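# Reseat and reclamp the crooked part on the upright plate

## Task

Fix the part that was clamped askew on the upright plate: make it sit on both locating pins and rest against the side stop, then clamp it once more so the strap's heel lands on its step block and the cam lever is closed.

## Robot and tools

Robot: two seven-joint arms, left_arm and right_arm, each ending in a two-finger gripper. Their bases, in the scene frame, sit at left_arm (-0.020, +0.302, 0) with no rotation and right_arm (+0.055, -0.272, 0) with a slight yaw (quat_wxyz +1.000, 0, 0, +0.028). A camera stand is fixed behind the arms.

Frames. Scene frame: origin at table height halfway between the nominal bases, +z up, +x out over the table, left_arm on the +y side (image left/right does not follow arm names). Each arm reports its hand position (m), quat_wxyz and velocities in its own base frame, and its offsets run along its own base axes; rotations pivot about the Hand target position. Fixed cameras and the table use the scene frame. Gripper axes: fingers point along +z, open and close along y. end_effector_position is the point between closed pads, about 2 cm short of the fingertips; tips move roughly 10 mm further out along +z while closing, mostly while the pads are more than 40 mm apart. Reported poses can be off by a few cm.

Command row: always 14 numbers in [-1, 1], even if one arm stays still: left_arm dx, dy, dz, rx, ry, rz, opening, then right_arm the same seven. dx..rz are an offset from that arm's Hand target as it stood when the action or move began (not a pose); 1.0 = 0.6 m or 180 degrees; rx, ry, rz form one rotation vector. Repeating an offset moves further. Six zeros re-command the current Hand target. Opening is absolute: +1 fully open (0.084 m), -1 closed. A 0 opening is a real command, so resend the current opening to leave a gripper alone.

execute_actions(actions, cameras): actions is a list of actions; each action is a list of up to 15 rows, one per 1/30 s step, and a short table repeats its last row to fill 15 steps. Every row counts from the action's start pose. Images come back only for an empty list or when cameras names them (["all"], [] or names). An empty list also reports the scene number and fields normally omitted.

move(target, speed, blend, opening_speed, blocking, cameras): straight-line paths toward one 14-number row or a list of up to 15 rows, every row an offset from the same starting Hand targets. speed: m/s, 0.002 to 1, default 0.25 (turns up to twice that in rad/s), one value or one per target. blend: corner rounding in m per target, 0 = stop at each. opening_speed: rate on the -1..+1 scale per second, at least 0.2. Paths last 0.5 to 10 s; they ignore obstacles and the other arm. Grippers lag and overshoot more when fast or near full stretch. Openings of later targets apply on arrival, with all arms pausing. blocking=false returns after about 0.5 s while the move goes on. The result adds a move: line (done, off_target, moving, held, fault) and limits (paced = pose clipped, held = steps withheld). done means within 3 mm and 2 degrees; it says nothing about contact.

wait(seconds 0 to 10): scene runs, arms hold. stop: brakes a running move. zoom_image(camera, region [x0, y0, x1, y1] pixels, at most 504 per side) on cam_high, cam_low, cam_left_wrist or cam_right_wrist, latest image only. clear_fault(arm) clears a reported torque fault. finished_scene(scene = current scene number) ends the scene irreversibly; the part must stay seated and clamped with no robot help.

Control facts: each step the commanded pose is clipped to within 70 mm and 16 degrees of the measured gripper; Hand target is the clipped last command. Grippers often settle short; send the gap as an offset. A blocked arm keeps pushing until commanded back past its gripper. Big wrist turns can swing the elbow. Joint ranges (rad): waist -6.283 to 6.283, shoulder -2.059 to 2.094, upper arm roll -6.283 to 6.283, elbow -0.192 to 3.927 (straight 2.742), forearm roll -6.283 to 6.283, wrist pitch -1.693 to 3.142, wrist roll -6.283 to 6.283.

Gripping: grip_measured uses the opening scale. To hold, command clearly below it; lower squeezes harder, up to about 24 N per pad for parts up to about 6 cm. Fast closes can hit harder.

Results: Joint positions (last number = opening in m), Joint torques (whole drive output, offset and noisy, positive toward larger angle), velocities or within noise, Tool commands, motor temperatures, step readings of end_effector_position (execute_actions only), and a Wrist depth line: 7x7 median distances in mm (172 to 3000, - = no reading). Camera calibration (K, distortion, T_world_to_cam) is given per camera; fixed cameras may have shifted up to 2.3 degrees and 9 mm; wrist camera images may lag a moving arm.

Avoid: anything leaving or being set down off the table, drops, releasing moving parts, hard hits on fixed or heavy items, arm-to-arm contact or gripping the other arm's fingers (the clearance check is incomplete). Contact torque limits (N m): waist 30.9, shoulder 32, upper arm roll 15, elbow 15.1, forearm roll 14.9, wrist pitch 8.2, wrist roll 8.46; held weight counts. Exceeding one, or a motor stuck at its torque limit for 1 s, or prolonged overload, causes a TORQUE FAULT needing clear_fault. Motors heating to 80 C (MOTOR HOT from 65 C) brake the arm for 30 to 60 s; avoid long stretched holds or pushing at unreachable poses. Move smoothly with modest effort.

Each tool is called after "Call:" in YAML: its name, and indented under it one key for each argument.

## Session

Call:
execute_actions:
  actions: []

Scene clock: 0.00 s.
left_arm: end_effector_position=(+0.4591, +0.2105, +0.1181) grip_measured=+1.00 end_effector_quat_wxyz=(+0.006, +0.741, -0.672, -0.006) | right_arm: end_effector_position=(+0.5183, +0.0431, +0.1477) grip_measured=+1.00 end_effector_quat_wxyz=(-0.299, +0.337, +0.892, -0.039)
Joint positions: left_arm=[0.498 0.253 -0.074 1.105 0.032 0.868 1.878 0.084] | right_arm=[-0.068 0.804 0.134 2.041 0.07 1.832 -2.368 0.084]
Joint velocities: within noise
Joint torques (N m): no reading
Motor temperatures (°C): left_arm=[36 41 34 44 35 40 36] | right_arm=[38 39 32 36 33 36 41]
Wrist depth (mm): cam_left_wrist=[239 241 242 243 245 246 247 / 239 240 241 243 244 246 247 / 238 239 241 242 243 244 246 / 237 239 240 241 243 244 246 / 237 238 240 241 242 243 244 / 236 237 239 240 241 243 244 / 236 237 238 239 241 242 243] | cam_right_wrist=[441 548 519 466 425 395 182 / 555 501 469 428 392 363 199 / 517 467 424 389 361 336 223 / 472 427 391 362 337 314 256 / 436 396 363 337 315 295 270 / 403 365 336 314 294 277 263 / 373 345 317 294 277 263 251]
Hand target: left_arm +0.4591, +0.2105, +0.1181; +0.006, +0.741, -0.672, -0.006 | right_arm +0.5183, +0.0431, +0.1477; -0.299, +0.337, +0.892, -0.039
Tool commands: left_gripper/opening=+1.0 right_gripper/opening=+1.0

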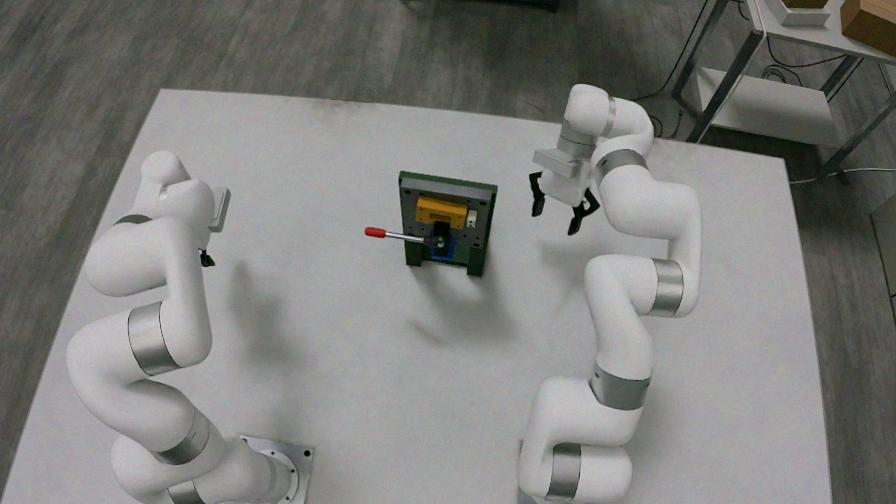

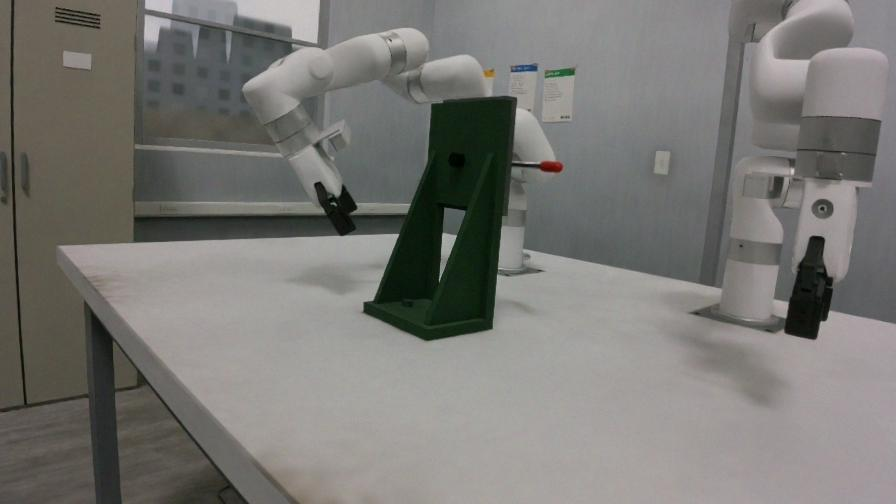

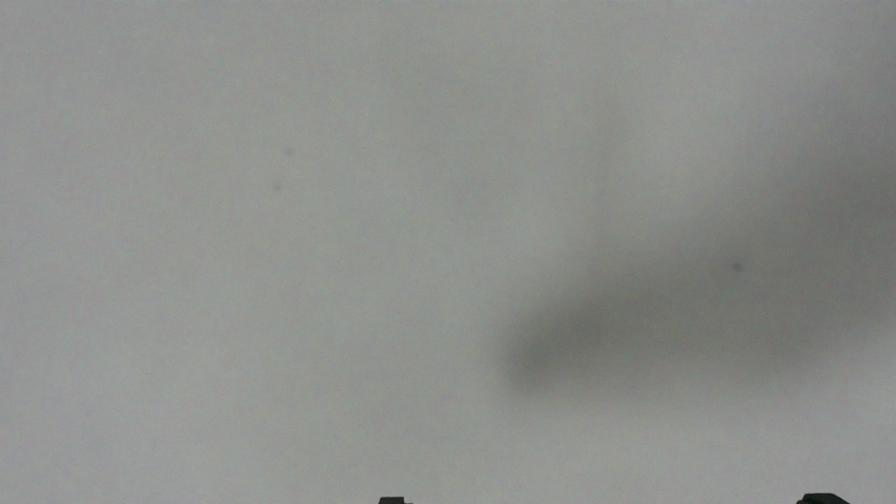

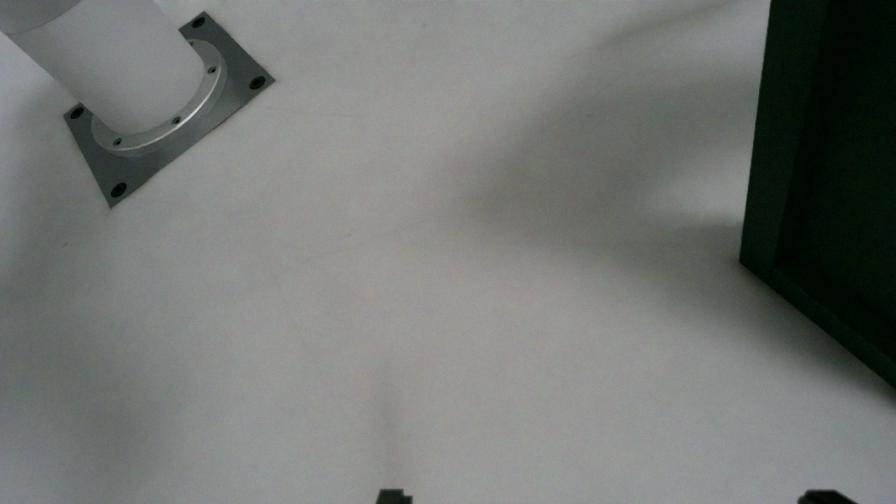

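Call:
zoom_image:
  camera: "cam_high"
  region: [350, 150, 520, 290]

Call:
zoom_image:
  camera: "cam_low"
  region: [350, 80, 600, 350]

Scaled by 2.965 from the camera's 896x504 image, which has a finer 1280x720 frame.

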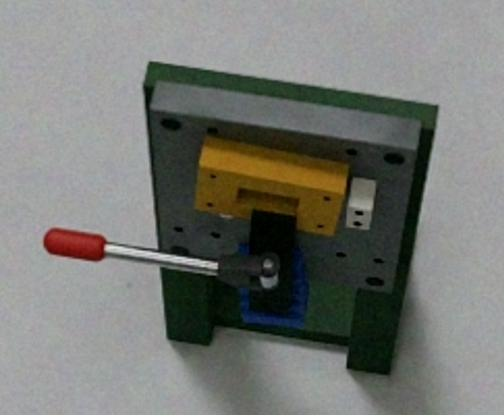

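Scaled by 1.867 from the camera's 896x504 image, which has a finer 1280x720 frame.

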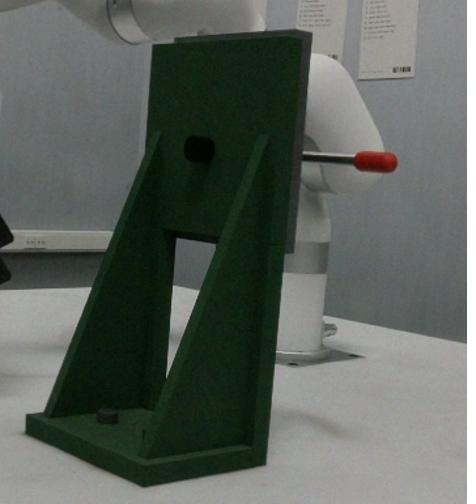

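Call:
move:
  target:
    - [-0.25,-0.25,0.07,-0.359,-0.403,0.366,1,0,0,0,0,0,0,1]
    - [-0.25,-0.82,0.07,-0.359,-0.403,0.366,1,0,0,0,0,0,0,1]
  blend: [0.03,0]
  speed: 0.4
  cameras: ["all"]

Scene clock: 36.77 s.
left_arm: end_effector_position=(+0.3274, +0.0796, +0.1549) grip_measured=+1.00 end_effector_quat_wxyz=(+0.003, +0.757, -0.092, +0.647) | right_arm: end_effector_position=(+0.5183, +0.0431, +0.1477) grip_measured=+1.00 end_effector_quat_wxyz=(-0.299, +0.337, +0.892, -0.039)
Joint positions: left_arm=[0.624 -0.444 0.16 -0.046 -2.145 1.12 2.967 0.084] | right_arm=[-0.068 0.804 0.134 2.041 0.07 1.832 -2.368 0.084]
Joint torques (N m): left_arm=[8.27 2.46 -1.89 15.91 2.14 -0.01 -0.8] | right_arm=[0.39 -27.63 1.73 14.81 0.45 -0.51 0.01]
Wrist depth (mm): cam_left_wrist=[2389 2474 2474 2389 2604 2717 2828 / 2414 2492 2528 2604 2675 2717 2805 / 2483 2556 2595 2364 2664 2805 2874 / 2483 2556 2634 2333 2706 2863 2923 / 2556 2624 2685 2302 772 715 659 / 2556 694 649 610 557 542 484 / 579 527 493 471 454 431 424] | cam_right_wrist=[440 548 517 468 424 393 182 / 557 502 471 428 392 363 199 / 517 467 426 390 359 336 223 / 473 428 392 361 336 313 256 / 437 395 364 337 315 295 271 / 403 365 335 313 294 277 263 / 373 345 317 296 278 263 251]
Hand target: left_arm +0.3274, +0.0796, +0.1549; +0.003, +0.757, -0.092, +0.647 (not the last commanded pose) | right_arm +0.5183, +0.0431, +0.1477; -0.299, +0.337, +0.892, -0.039
Off the commanded pose: left_arm 0.362 m, 14 deg | right_arm 0.000 m, 0 deg.
move: held (left_arm; a check stopped the path); path passed 0 of 2 targets; limits=held
pose unreachable (left arm): on one or more control steps of this call, first in action 0 (counted from 0), this arm could not follow its commanded pose, so it was not sent that pose on those steps. It may still have moved: this result reports where it is.
cause: moving toward the commanded pose would bring two parts of the arm too close to each other (joints 2 (shoulder) to 6 (wrist pitch) lie between them).
camera_calibration:
cam_left_wrist: T_world_to_cam=[[-0.140489, -0.98029, -0.138901, 0.181201], [-0.121135, 0.156257, -0.98026, 0.254295], [0.982644, -0.12089, -0.1407, -0.156691], [0, 0, 0, 1]] pos_world=[0.210232, 0.118952, 0.252398]

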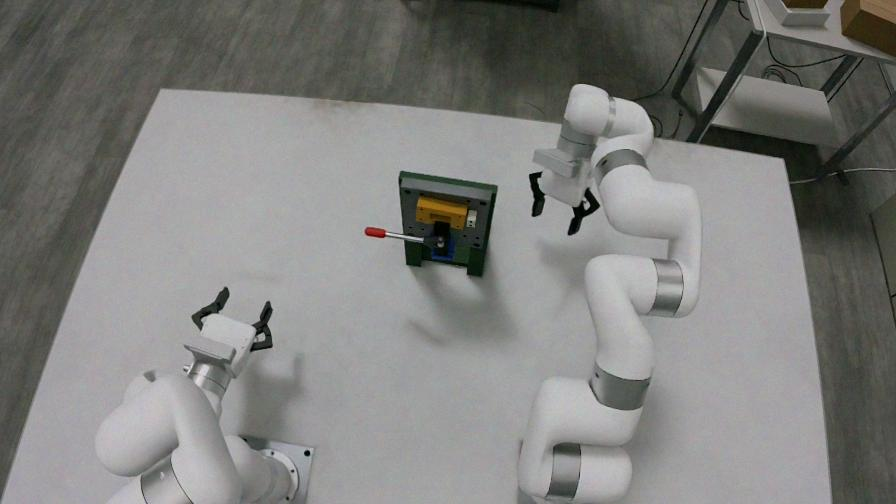

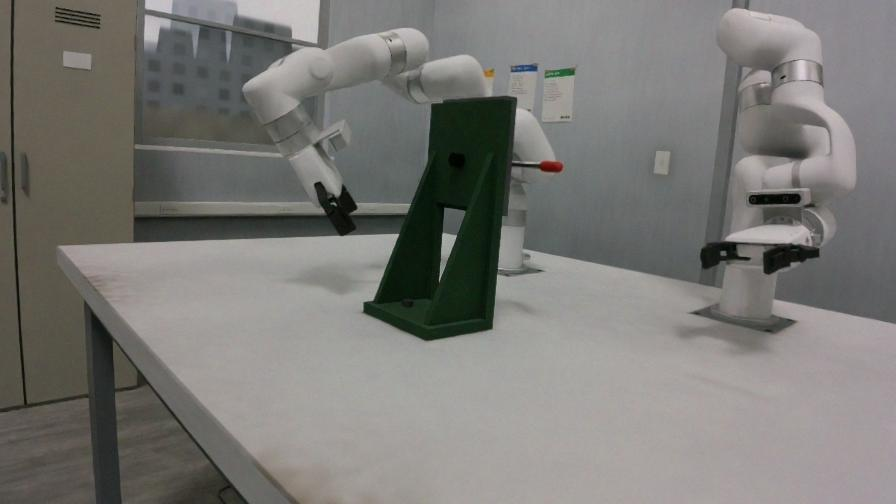

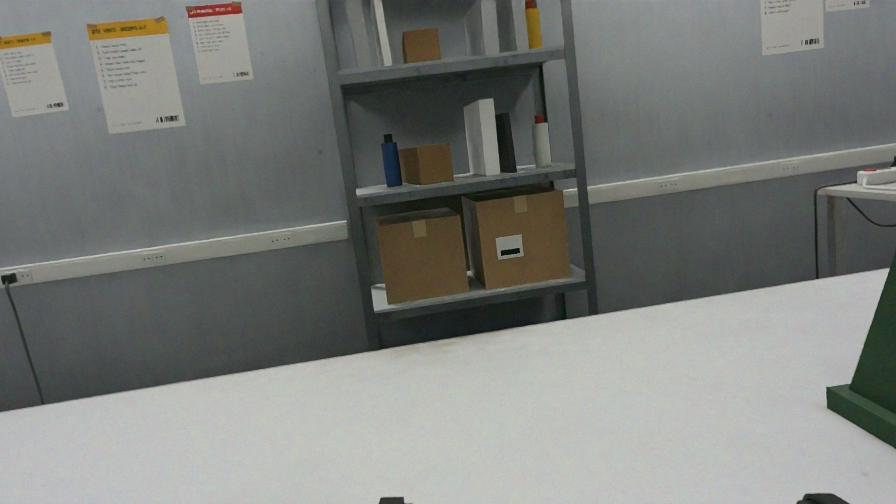

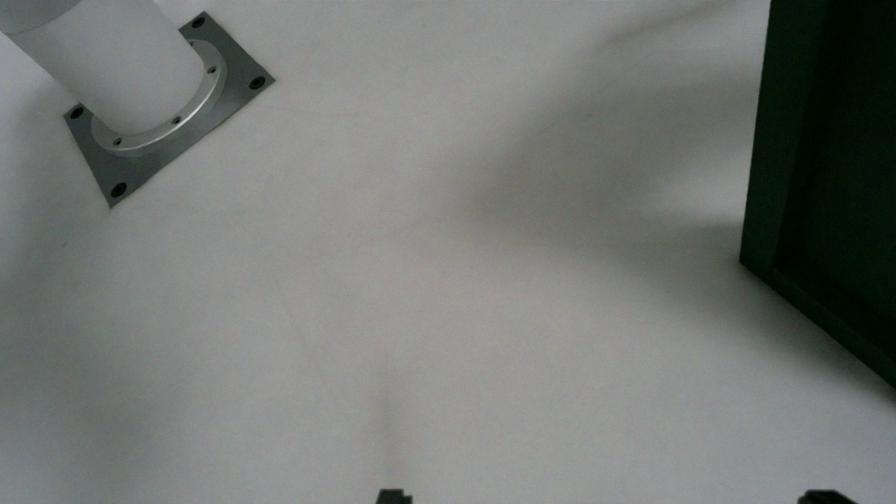

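Call:
move:
  target:
    - [0.05,-0.3,0.03,-0.020,-0.025,0.02,1,0,0,0,0,0,0,1]
    - [-0.04,-0.58,0.03,-0.040,-0.050,0.043,1,0,0,0,0,0,0,1]
  blend: [0.04,0]
  speed: 0.3
  cameras: ["cam_high","cam_left_wrist"]

Scene clock: 53.10 s.
left_arm: end_effector_position=(+0.3294, +0.0642, +0.1560) grip_measured=+1.00 end_effector_quat_wxyz=(+0.006, +0.754, -0.091, +0.651) | right_arm: end_effector_position=(+0.5183, +0.0431, +0.1477) grip_measured=+1.00 end_effector_quat_wxyz=(-0.299, +0.337, +0.892, -0.039)
Joint positions: left_arm=[0.575 -0.479 0.121 -0.075 -2.233 1.112 2.971 0.084] | right_arm=[-0.068 0.804 0.134 2.041 0.07 1.832 -2.368 0.084]
Joint torques (N m): left_arm=[8.79 2.9 2.47 16.08 2.48 2.72 0.3] | right_arm=[-0.09 -27.12 1.64 14.63 0.68 -0.31 0.06]
Motor temperatures (°C): left_arm=[36 42 34 49 35 40 36] | right_arm=[38 41 32 40 33 36 41]
Wrist depth (mm): cam_left_wrist=[2405 2457 2519 2257 2624 2749 2760 / 2422 2474 2556 2604 2696 2706 2828 / 2448 2519 2566 2271 2738 2760 2839 / 2483 2538 2614 2294 2397 2851 418 / 2519 2604 2654 2356 787 735 454 / 2538 702 635 616 566 553 459 / 581 529 501 477 460 437 419] | cam_right_wrist=[440 549 517 466 425 395 182 / 557 501 469 427 391 364 199 / 517 465 424 389 359 336 223 / 471 426 392 362 336 314 256 / 437 396 363 338 315 295 271 / 402 366 335 313 294 277 263 / 373 345 317 295 278 263 251]
Hand target: left_arm +0.3294, +0.0642, +0.1560; +0.006, +0.754, -0.091, +0.651 (not the last commanded pose) | right_arm +0.5183, +0.0431, +0.1477; -0.299, +0.337, +0.892, -0.039
Off the commanded pose: left_arm 0.334 m, 13 deg | right_arm 0.000 m, 0 deg.
move: held (left_arm; a check stopped the path); path passed 0 of 2 targets; limits=held
pose unreachable (left arm): on one or more control steps of this call, first in action 0 (counted from 0), this arm could not follow its commanded pose, so it was not sent that pose on those steps. It may still have moved: this result reports where it is.
cause: moving toward the commanded pose would bring two parts of the arm too close to each other (joints 2 (shoulder) to 6 (wrist pitch) lie between them).
camera_calibration:
cam_left_wrist: T_world_to_cam=[[-0.14219, -0.980959, -0.132296, 0.166103], [-0.110413, 0.148538, -0.982723, 0.255398], [0.983662, -0.125126, -0.129431, -0.162207], [0, 0, 0, 1]] pos_world=[0.211374, 0.104708, 0.251966]
Images, in order (width x height): cam_high 896x504, cam_left_wrist 896x504.

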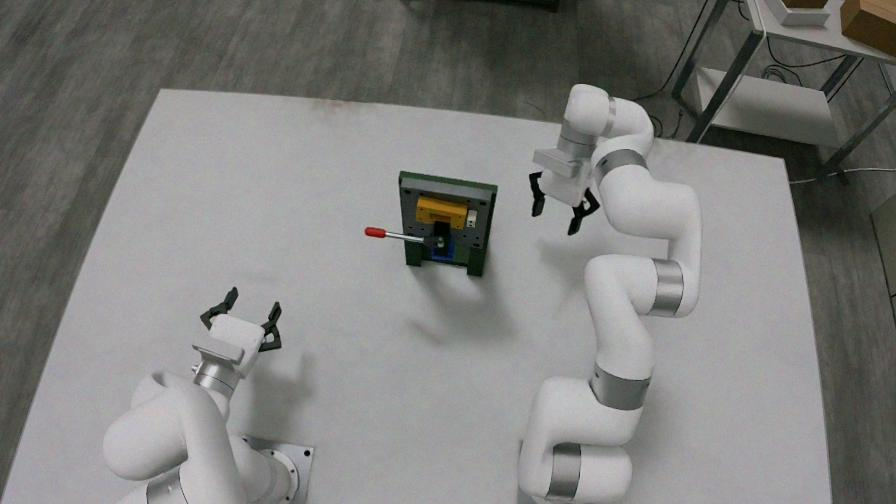

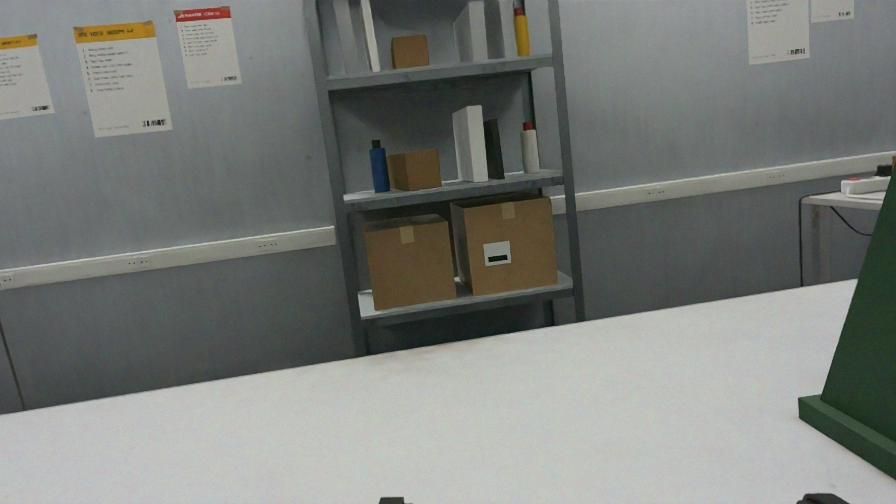

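Call:
move:
  target:
    - [0.16,0,0.0,0,0,0,1,0,0,0,0,0,0,1]
    - [0.06,-0.3,0.06,-0.020,-0.025,0.02,1,0,0,0,0,0,0,1]
    - [-0.02,-0.56,0.06,-0.040,-0.050,0.043,1,0,0,0,0,0,0,1]
  blend: [0.01,0.04,0]
  speed: 0.25
  cameras: ["cam_high","cam_left_wrist"]

Scene clock: 62.43 s.
left_arm: end_effector_position=(+0.3174, -0.2718, +0.1921) grip_measured=+1.00 end_effector_quat_wxyz=(+0.002, +0.703, +0.001, +0.711) | right_arm: end_effector_position=(+0.5183, +0.0431, +0.1477) grip_measured=+1.00 end_effector_quat_wxyz=(-0.299, +0.337, +0.892, -0.039)
Joint positions: left_arm=[-0.485 0.07 -0.827 0.389 -4.444 1.542 3.48 0.084] | right_arm=[-0.068 0.804 0.134 2.041 0.07 1.832 -2.368 0.084]
Joint torques (N m): left_arm=[-7.77 -4.11 0.73 14.71 1.68 2.72 -0.7] | right_arm=[0.1 -27.91 1.6 14.72 0.51 -0.27 0.15]
Wrist depth (mm): cam_left_wrist=[2738 2696 2675 2333 2654 2654 452 / 2727 2685 2696 300 283 294 480 / 2706 2685 2696 300 276 293 486 / 2696 2685 258 299 252 294 449 / 2696 2706 2696 300 266 293 432 / 2696 2675 2685 300 271 294 1539 / 2675 765 751 321 269 318 710] | cam_right_wrist=[440 548 518 467 426 394 182 / 556 500 470 428 392 363 199 / 517 466 425 390 360 335 222 / 474 427 392 361 336 313 256 / 438 395 363 337 315 295 271 / 403 365 336 314 294 277 263 / 373 345 317 295 278 263 251]
Hand target: left_arm +0.3174, -0.2718, +0.1920; +0.002, +0.703, +0.001, +0.711 | right_arm +0.5183, +0.0431, +0.1477; -0.299, +0.337, +0.892, -0.039
Off the commanded pose: left_arm 0.000 m, 0 deg | right_arm 0.000 m, 0 deg.
move: done
camera_calibration:
cam_left_wrist: T_world_to_cam=[[0.00401152, -0.999824, -0.0183166, -0.233789], [0.0348204, 0.0184453, -0.999223, 0.26115], [0.999386, 0.00337061, 0.0348882, -0.189348], [0, 0, 0, 1]] pos_world=[0.181076, -0.237927, 0.263271]
Images, in order (width x height): cam_high 896x504, cam_left_wrist 896x504.

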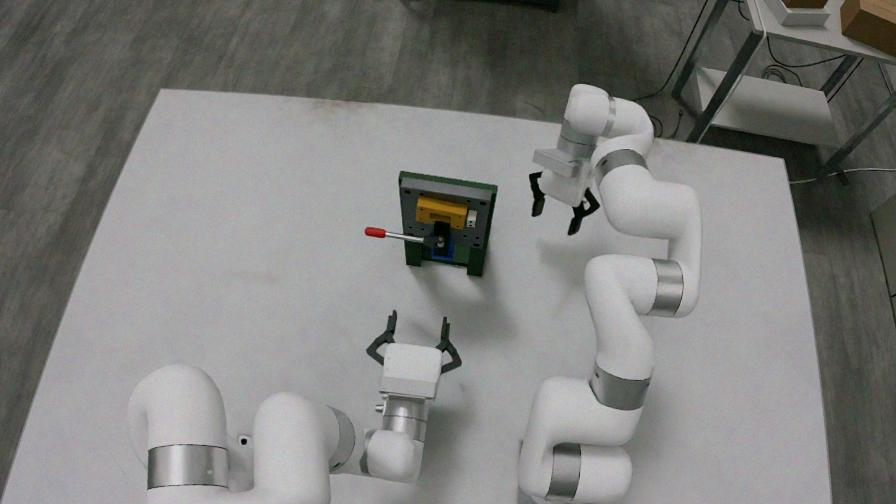

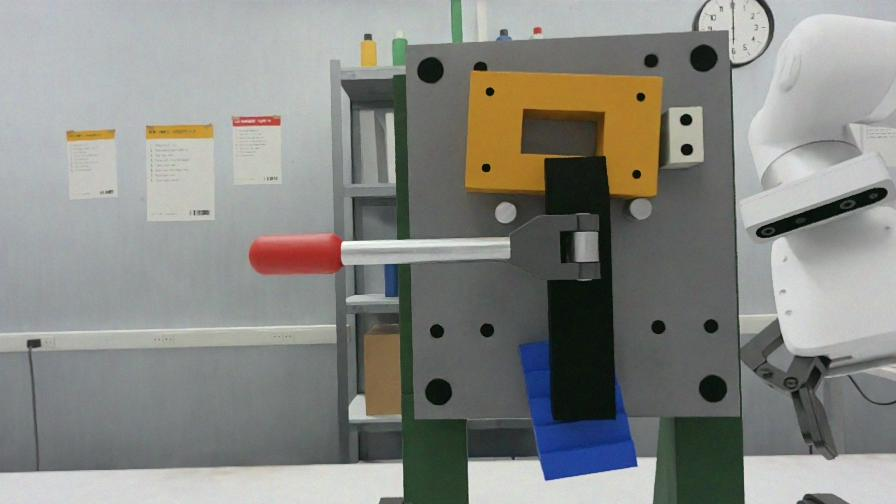

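Call:
zoom_image:
  camera: "cam_left_wrist"
  region: [440, 50, 740, 300]

Call:
zoom_image:
  camera: "cam_left_wrist"
  region: [440, 250, 740, 500]

Scaled by 1.680 from the camera's 896x504 image, which has a finer 1280x720 frame.

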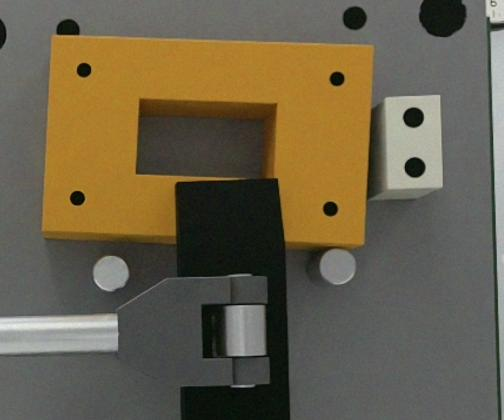

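Scaled by 1.680 from the camera's 896x504 image, which has a finer 1280x720 frame.

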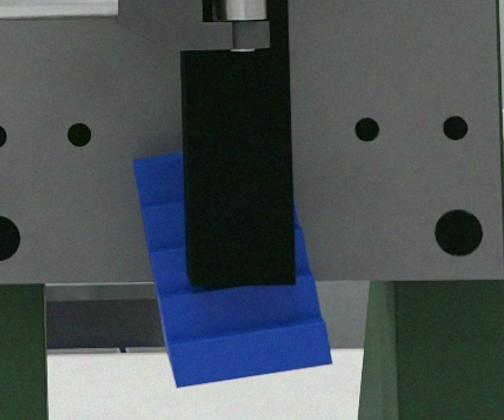

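Call:
move:
  target:
    - [0,0.17,0,0,0,0,1,-0.33,0,0.02,0.2,-0.013,-0.26,1]
    - [0,0.17,0,0,0,0,1,-0.338,0.203,0.06,0.368,-0.026,-0.476,1]
  blend: [0.03,0]
  speed: 0.3
  cameras: ["all"]

Scene clock: 129.60 s.
left_arm: end_effector_position=(+0.3174, -0.1698, +0.1920) grip_measured=+1.00 end_effector_quat_wxyz=(+0.002, +0.703, +0.001, +0.711) | right_arm: end_effector_position=(+0.3155, +0.1649, +0.1837) grip_measured=+1.00 end_effector_quat_wxyz=(-0.335, +0.622, +0.336, +0.623)
Joint positions: left_arm=[-0.458 -0.301 -0.737 0.09 -4.375 1.282 3.36 0.084] | right_arm=[-0.331 -0.195 0.124 0.085 1.938 1.493 -2.875 0.084]
Joint torques (N m): left_arm=[-7.61 -18.35 4.08 3.26 3.25 0.25 -0.49] | right_arm=[8.98 -12.81 1.83 2.35 3.63 0.07 -1.3]
Wrist depth (mm): cam_left_wrist=[2685 2675 2685 2664 2696 305 302 / 2717 2675 2685 2575 307 287 283 / 2685 2717 2654 2614 - 298 277 / 2675 2685 2696 262 263 303 271 / 2685 2664 2685 2302 325 304 271 / 2717 2685 2696 2317 325 304 279 / 2685 772 749 731 325 649 319] | cam_right_wrist=[2999 - - - 261 219 212 / 2948 - - - 268 220 212 / 2948 - - - 252 231 212 / 2960 - - 316 265 232 212 / 2935 - - - 261 233 212 / 238 846 1054 922 253 234 212 / 647 698 691 679 335 372 221]
Hand target: left_arm +0.3174, -0.1698, +0.1920; +0.002, +0.703, +0.001, +0.711 | right_arm +0.3155, +0.1649, +0.1837; -0.335, +0.622, +0.336, +0.623
Off the commanded pose: left_arm 0.000 m, 0 deg | right_arm 0.000 m, 0 deg.
move: done
camera_calibration:
cam_left_wrist: T_world_to_cam=[[0.00410893, -0.999826, -0.0182141, -0.131853], [0.0348197, 0.0183463, -0.999225, 0.259156], [0.999385, 0.00347153, 0.034889, -0.189675], [0, 0, 0, 1]] pos_world=[0.181076, -0.135926, 0.263171]
cam_right_wrist: T_world_to_cam=[[0.84449, -0.535535, 0.00621134, -0.14133], [0.000187112, -0.0113026, -0.999936, 0.251237], [0.535571, 0.844437, -0.0094447, -0.174916], [0, 0, 0, 1]] pos_world=[0.212985, 0.0748583, 0.250447]

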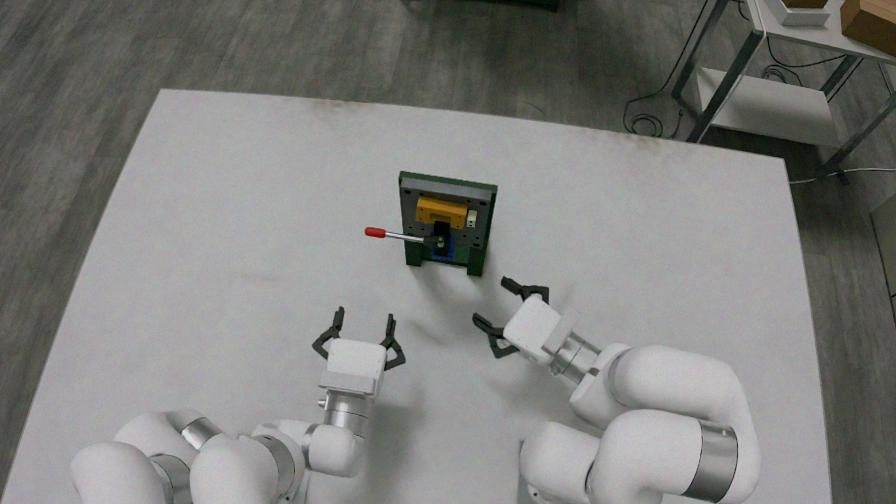

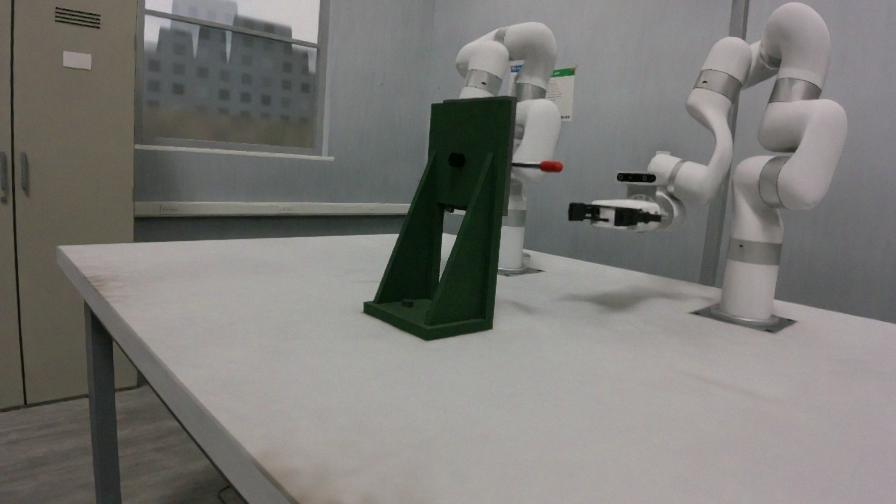

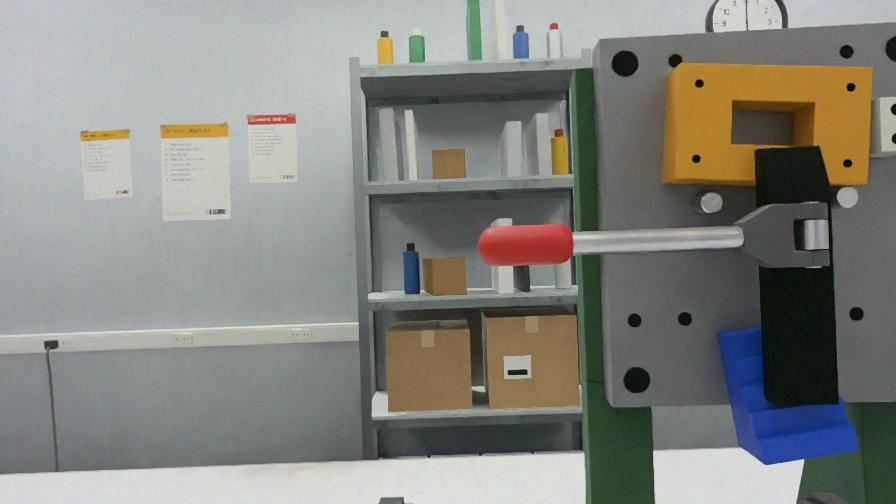

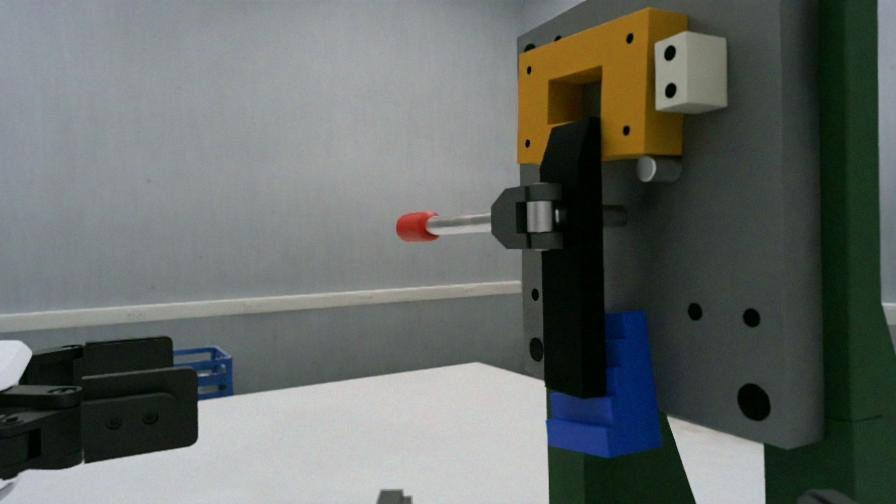

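Call:
zoom_image:
  camera: "cam_right_wrist"
  region: [480, 0, 760, 240]

Call:
zoom_image:
  camera: "cam_right_wrist"
  region: [480, 240, 760, 480]

Scaled by 1.800 from the camera's 896x504 image, which has a finer 1280x720 frame.

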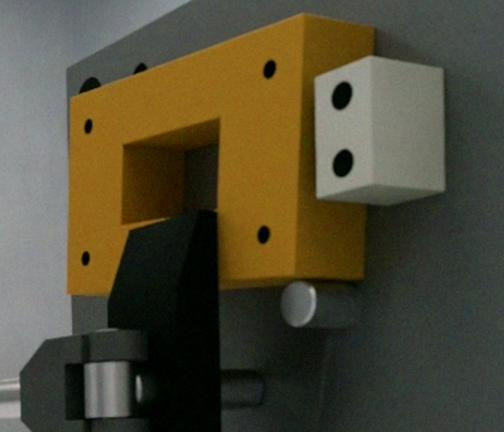

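Scaled by 1.800 from the camera's 896x504 image, which has a finer 1280x720 frame.

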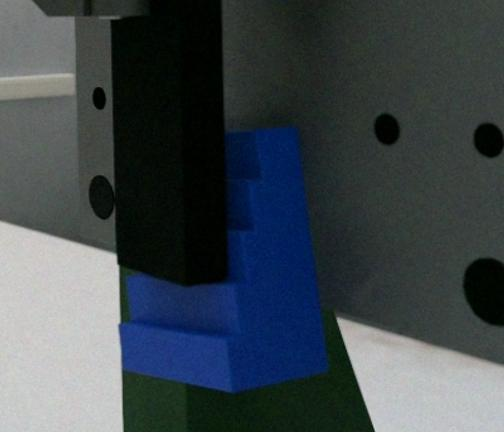

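Call:
move:
  target:
    - [-0.05,0.05,0.25,0.2,0.2,-0.2,1,0.0,0.06,-0.08,0.02,-0.08,-0.16,1]
    - [0.22,0.003,0.33,0.386,0.385,-0.382,1,0.009,0.182,-0.08,0.041,-0.174,-0.342,1]
  blend: [0.03,0]
  speed: 0.25
  cameras: ["all"]

Scene clock: 249.53 s.
left_arm: end_effector_position=(+0.3168, -0.1692, +0.1949) grip_measured=+1.00 end_effector_quat_wxyz=(+0.002, +0.705, -0.007, +0.709) | right_arm: end_effector_position=(+0.3155, +0.1690, +0.1782) grip_measured=+1.00 end_effector_quat_wxyz=(-0.315, +0.621, +0.320, +0.643)
Joint positions: left_arm=[-0.465 -0.352 -0.722 0.077 -4.365 1.233 3.384 0.084] | right_arm=[-0.303 -0.162 0.145 0.056 2.049 1.515 -2.96 0.084]
Joint torques (N m): left_arm=[8.18 2.31 -0.73 14.57 -0.82 3.22 -1.48] | right_arm=[8.38 -0.64 2.14 1.95 3.41 3.43 -1.08]
Motor temperatures (°C): left_arm=[36 41 34 44 35 40 36] | right_arm=[37 39 32 36 33 36 41]
Wrist depth (mm): cam_left_wrist=[2644 2696 2675 2510 2696 306 304 / 2675 2654 2685 2654 307 286 284 / 2664 2654 2654 2595 307 292 284 / 2644 2685 2634 2309 306 262 304 / 2664 2644 2644 2286 307 305 304 / 2654 2644 2685 2309 326 305 304 / 2644 2644 760 727 328 646 323] | cam_right_wrist=[2960 - - - 257 220 2325 / - - - - 252 222 2364 / 2960 - - 292 252 229 2302 / 2973 - - - 261 229 2356 / 2863 - - - 256 229 220 / 225 2624 969 969 251 229 220 / 702 703 700 698 355 234 226]
Hand target: left_arm +0.3168, -0.1692, +0.1949; +0.002, +0.705, -0.007, +0.709 (not the last commanded pose) | right_arm +0.3155, +0.1690, +0.1782; -0.315, +0.621, +0.320, +0.643 (not the last commanded pose)
Off the commanded pose: left_arm 0.236 m, 119 deg | right_arm 0.113 m, 66 deg.
move: held (left_arm; a check stopped the path), off_target (right_arm; braked when a check withheld steps of left_arm); path passed 0 of 2 targets; limits=held
pose unreachable (left arm): on one or more control steps of this call, first in action 0 (counted from 0), this arm could not follow its commanded pose, so it was not sent that pose on those steps. It may still have moved: this result reports where it is.
cause: moving toward the commanded pose would bring two parts of the arm too close to each other (joints 2 (shoulder) to 5 (forearm roll) lie between them).
camera_calibration:
cam_left_wrist: T_world_to_cam=[[-0.00681159, -0.999526, -0.0300391, -0.125521], [0.0276165, 0.0298403, -0.999173, 0.266306], [0.999595, -0.00763553, 0.0274001, -0.18972], [0, 0, 0, 1]] pos_world=[0.181434, -0.134857, 0.267514]
cam_right_wrist: T_world_to_cam=[[0.81186, -0.583273, 0.0260159, -0.12427], [0.0283554, -0.00511681, -0.999585, 0.23576], [0.583164, 0.81226, 0.0123848, -0.19182], [0, 0, 0, 1]] pos_world=[0.206068, 0.0845307, 0.241271]

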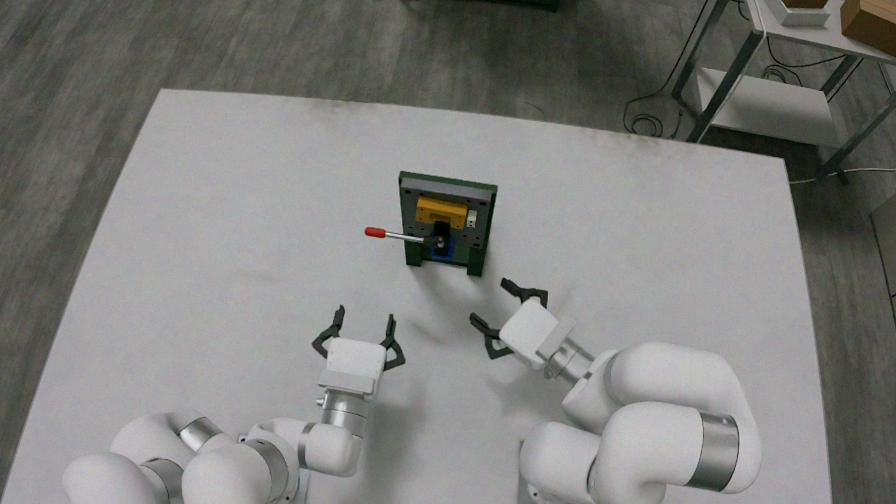

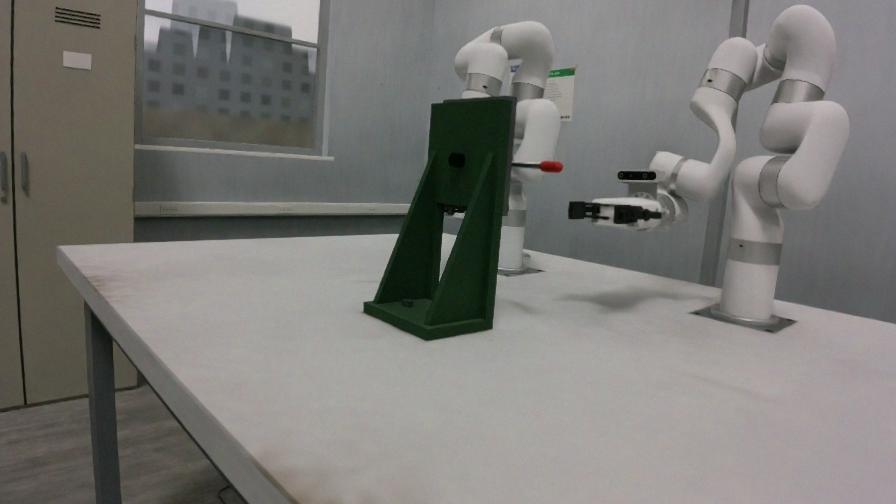

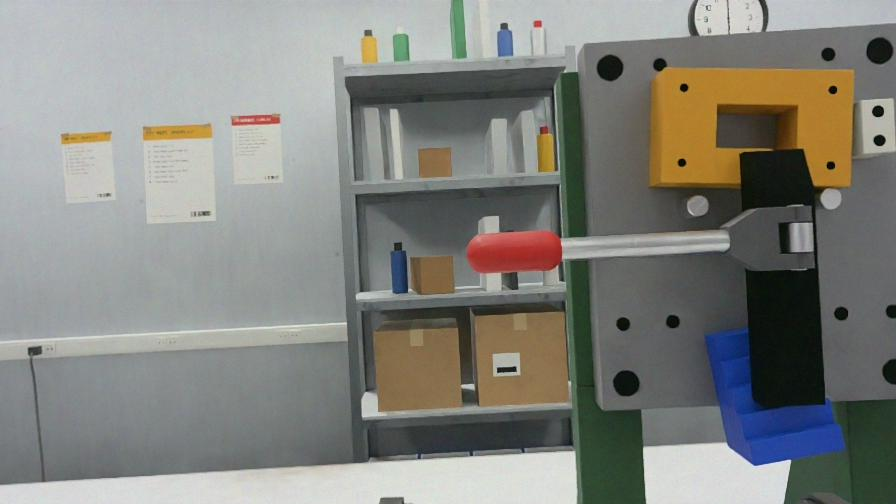

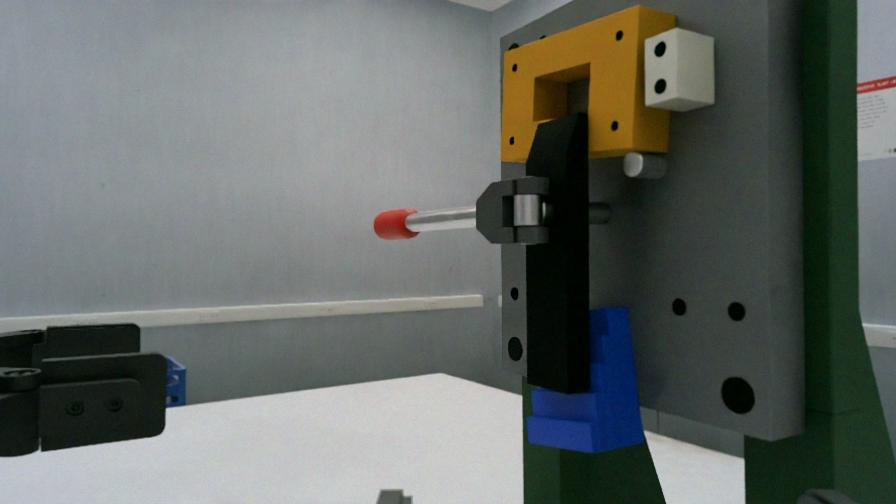

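Call:
move:
  target:
    - [0.15,0.2,0.1,0,0,0,1,0.0,0.06,-0.08,0.02,-0.08,-0.16,1]
    - [0.22,0.37,0.2,0.19,0.19,-0.19,1,0.009,0.175,-0.07,0.041,-0.174,-0.342,1]
    - [0.22,0.003,0.33,0.386,0.385,-0.382,1,0.009,0.175,-0.07,0.041,-0.174,-0.342,1]
  blend: [0.04,0.05,0]
  speed: 0.3
  cameras: ["all"]

Scene clock: 263.23 s.
left_arm: end_effector_position=(+0.3396, -0.1388, +0.2101) grip_measured=+1.00 end_effector_quat_wxyz=(+0.002, +0.705, -0.007, +0.709) | right_arm: end_effector_position=(+0.3154, +0.1703, +0.1762) grip_measured=+1.00 end_effector_quat_wxyz=(-0.307, +0.621, +0.315, +0.649)
Joint positions: left_arm=[-0.383 -0.504 -0.578 0.032 -4.15 1.091 3.375 0.084] | right_arm=[-0.293 -0.148 0.152 0.047 2.087 1.525 -2.99 0.084]
Joint torques (N m): left_arm=[9.39 -14.99 5.39 4.09 3.04 0.13 -1.49] | right_arm=[-7.56 -12.31 -3.82 13.71 -2.49 0.18 1.44]
Wrist depth (mm): cam_left_wrist=[2654 2664 2664 2654 2634 2675 2614 / 2644 2634 2654 2634 - 284 262 / 2624 2644 2654 2675 - 284 263 / 2604 2634 2654 2706 243 284 250 / 2654 2654 2614 2439 241 284 283 / 2634 2644 2706 2279 - 285 271 / 2644 2644 2644 757 750 304 263] | cam_right_wrist=[- - - - 266 221 216 / - - - - 276 226 216 / 2960 - - 299 248 235 215 / 2948 - - - 248 233 215 / 242 - - - 253 233 214 / 932 950 1107 976 247 232 214 / 739 685 694 697 337 - 220]
Hand target: left_arm +0.3396, -0.1388, +0.2101; +0.002, +0.705, -0.007, +0.709 (not the last commanded pose) | right_arm +0.3154, +0.1703, +0.1762; -0.307, +0.621, +0.315, +0.649 (not the last commanded pose)
Off the commanded pose: left_arm 0.215 m, 120 deg | right_arm 0.111 m, 68 deg.
move: held (right_arm; a check stopped the path), off_target (left_arm; braked when a check withheld steps of right_arm); path passed 0 of 3 targets; limits=held
pose unreachable (right arm): on one or more control steps of this call, first in action 0 (counted from 0), this arm could not follow its commanded pose, so it was not sent that pose on those steps. It may still have moved: this result reports where it is.
cause: moving toward the commanded pose would bring two parts of the arm too close to each other (joints 2 (shoulder) to 5 (forearm roll) lie between them).
camera_calibration:
cam_left_wrist: T_world_to_cam=[[-0.00670864, -0.999526, -0.0300379, -0.0945462], [0.0277134, 0.0298412, -0.99917, 0.279939], [0.999593, -0.00753553, 0.0275001, -0.212612], [0, 0, 0, 1]] pos_world=[0.204133, -0.104457, 0.282714]
cam_right_wrist: T_world_to_cam=[[0.800178, -0.598886, 0.0324153, -0.11816], [0.0372973, -0.00425446, -0.999295, 0.230752], [0.598602, 0.800823, 0.0189325, -0.196885], [0, 0, 0, 1]] pos_world=[0.203798, 0.0878874, 0.238147]

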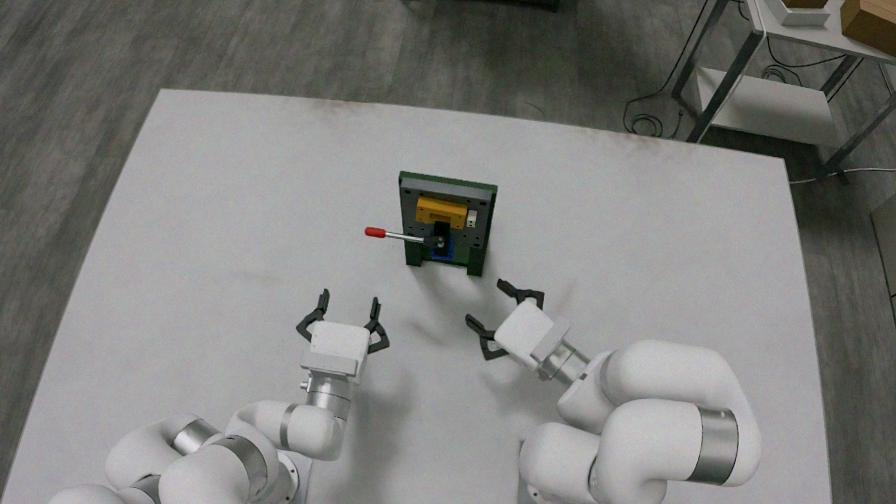

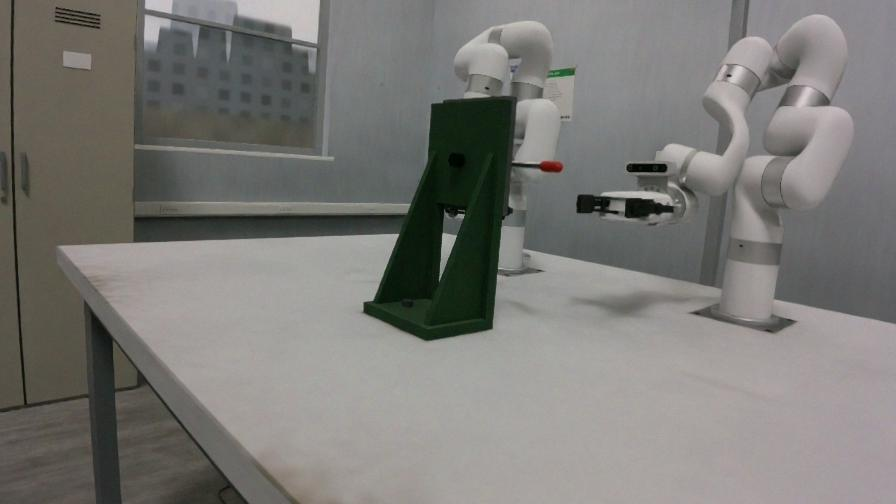

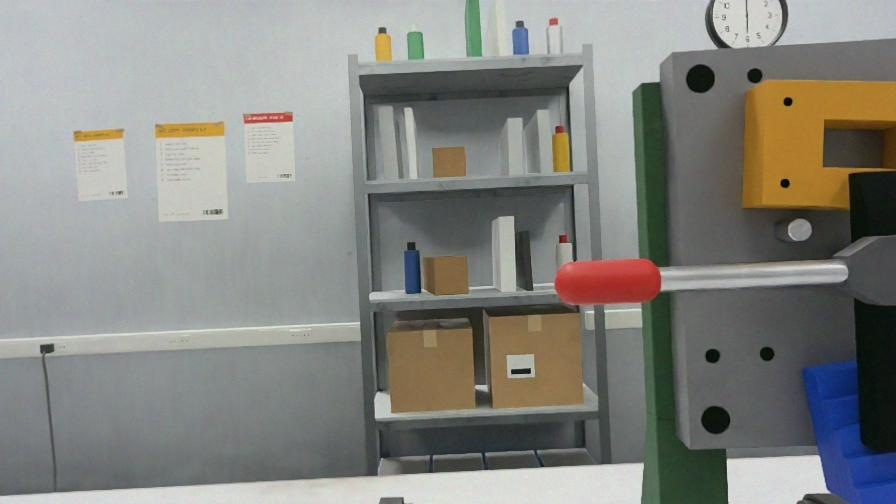

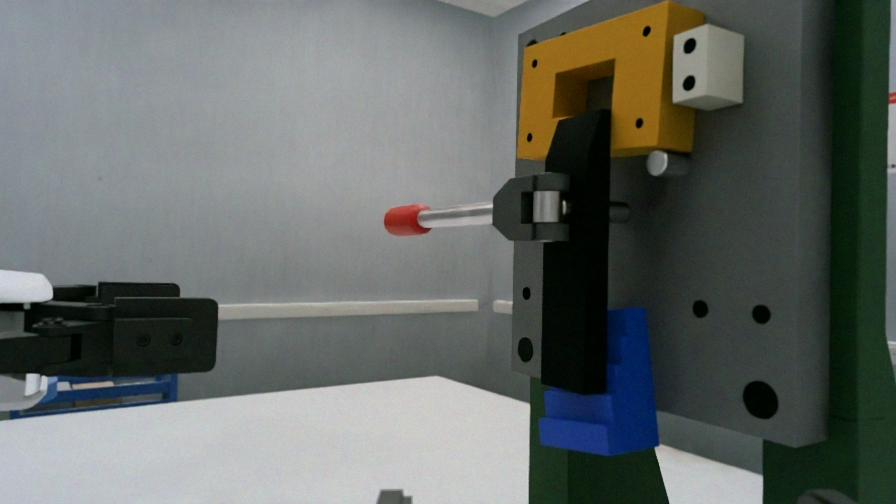

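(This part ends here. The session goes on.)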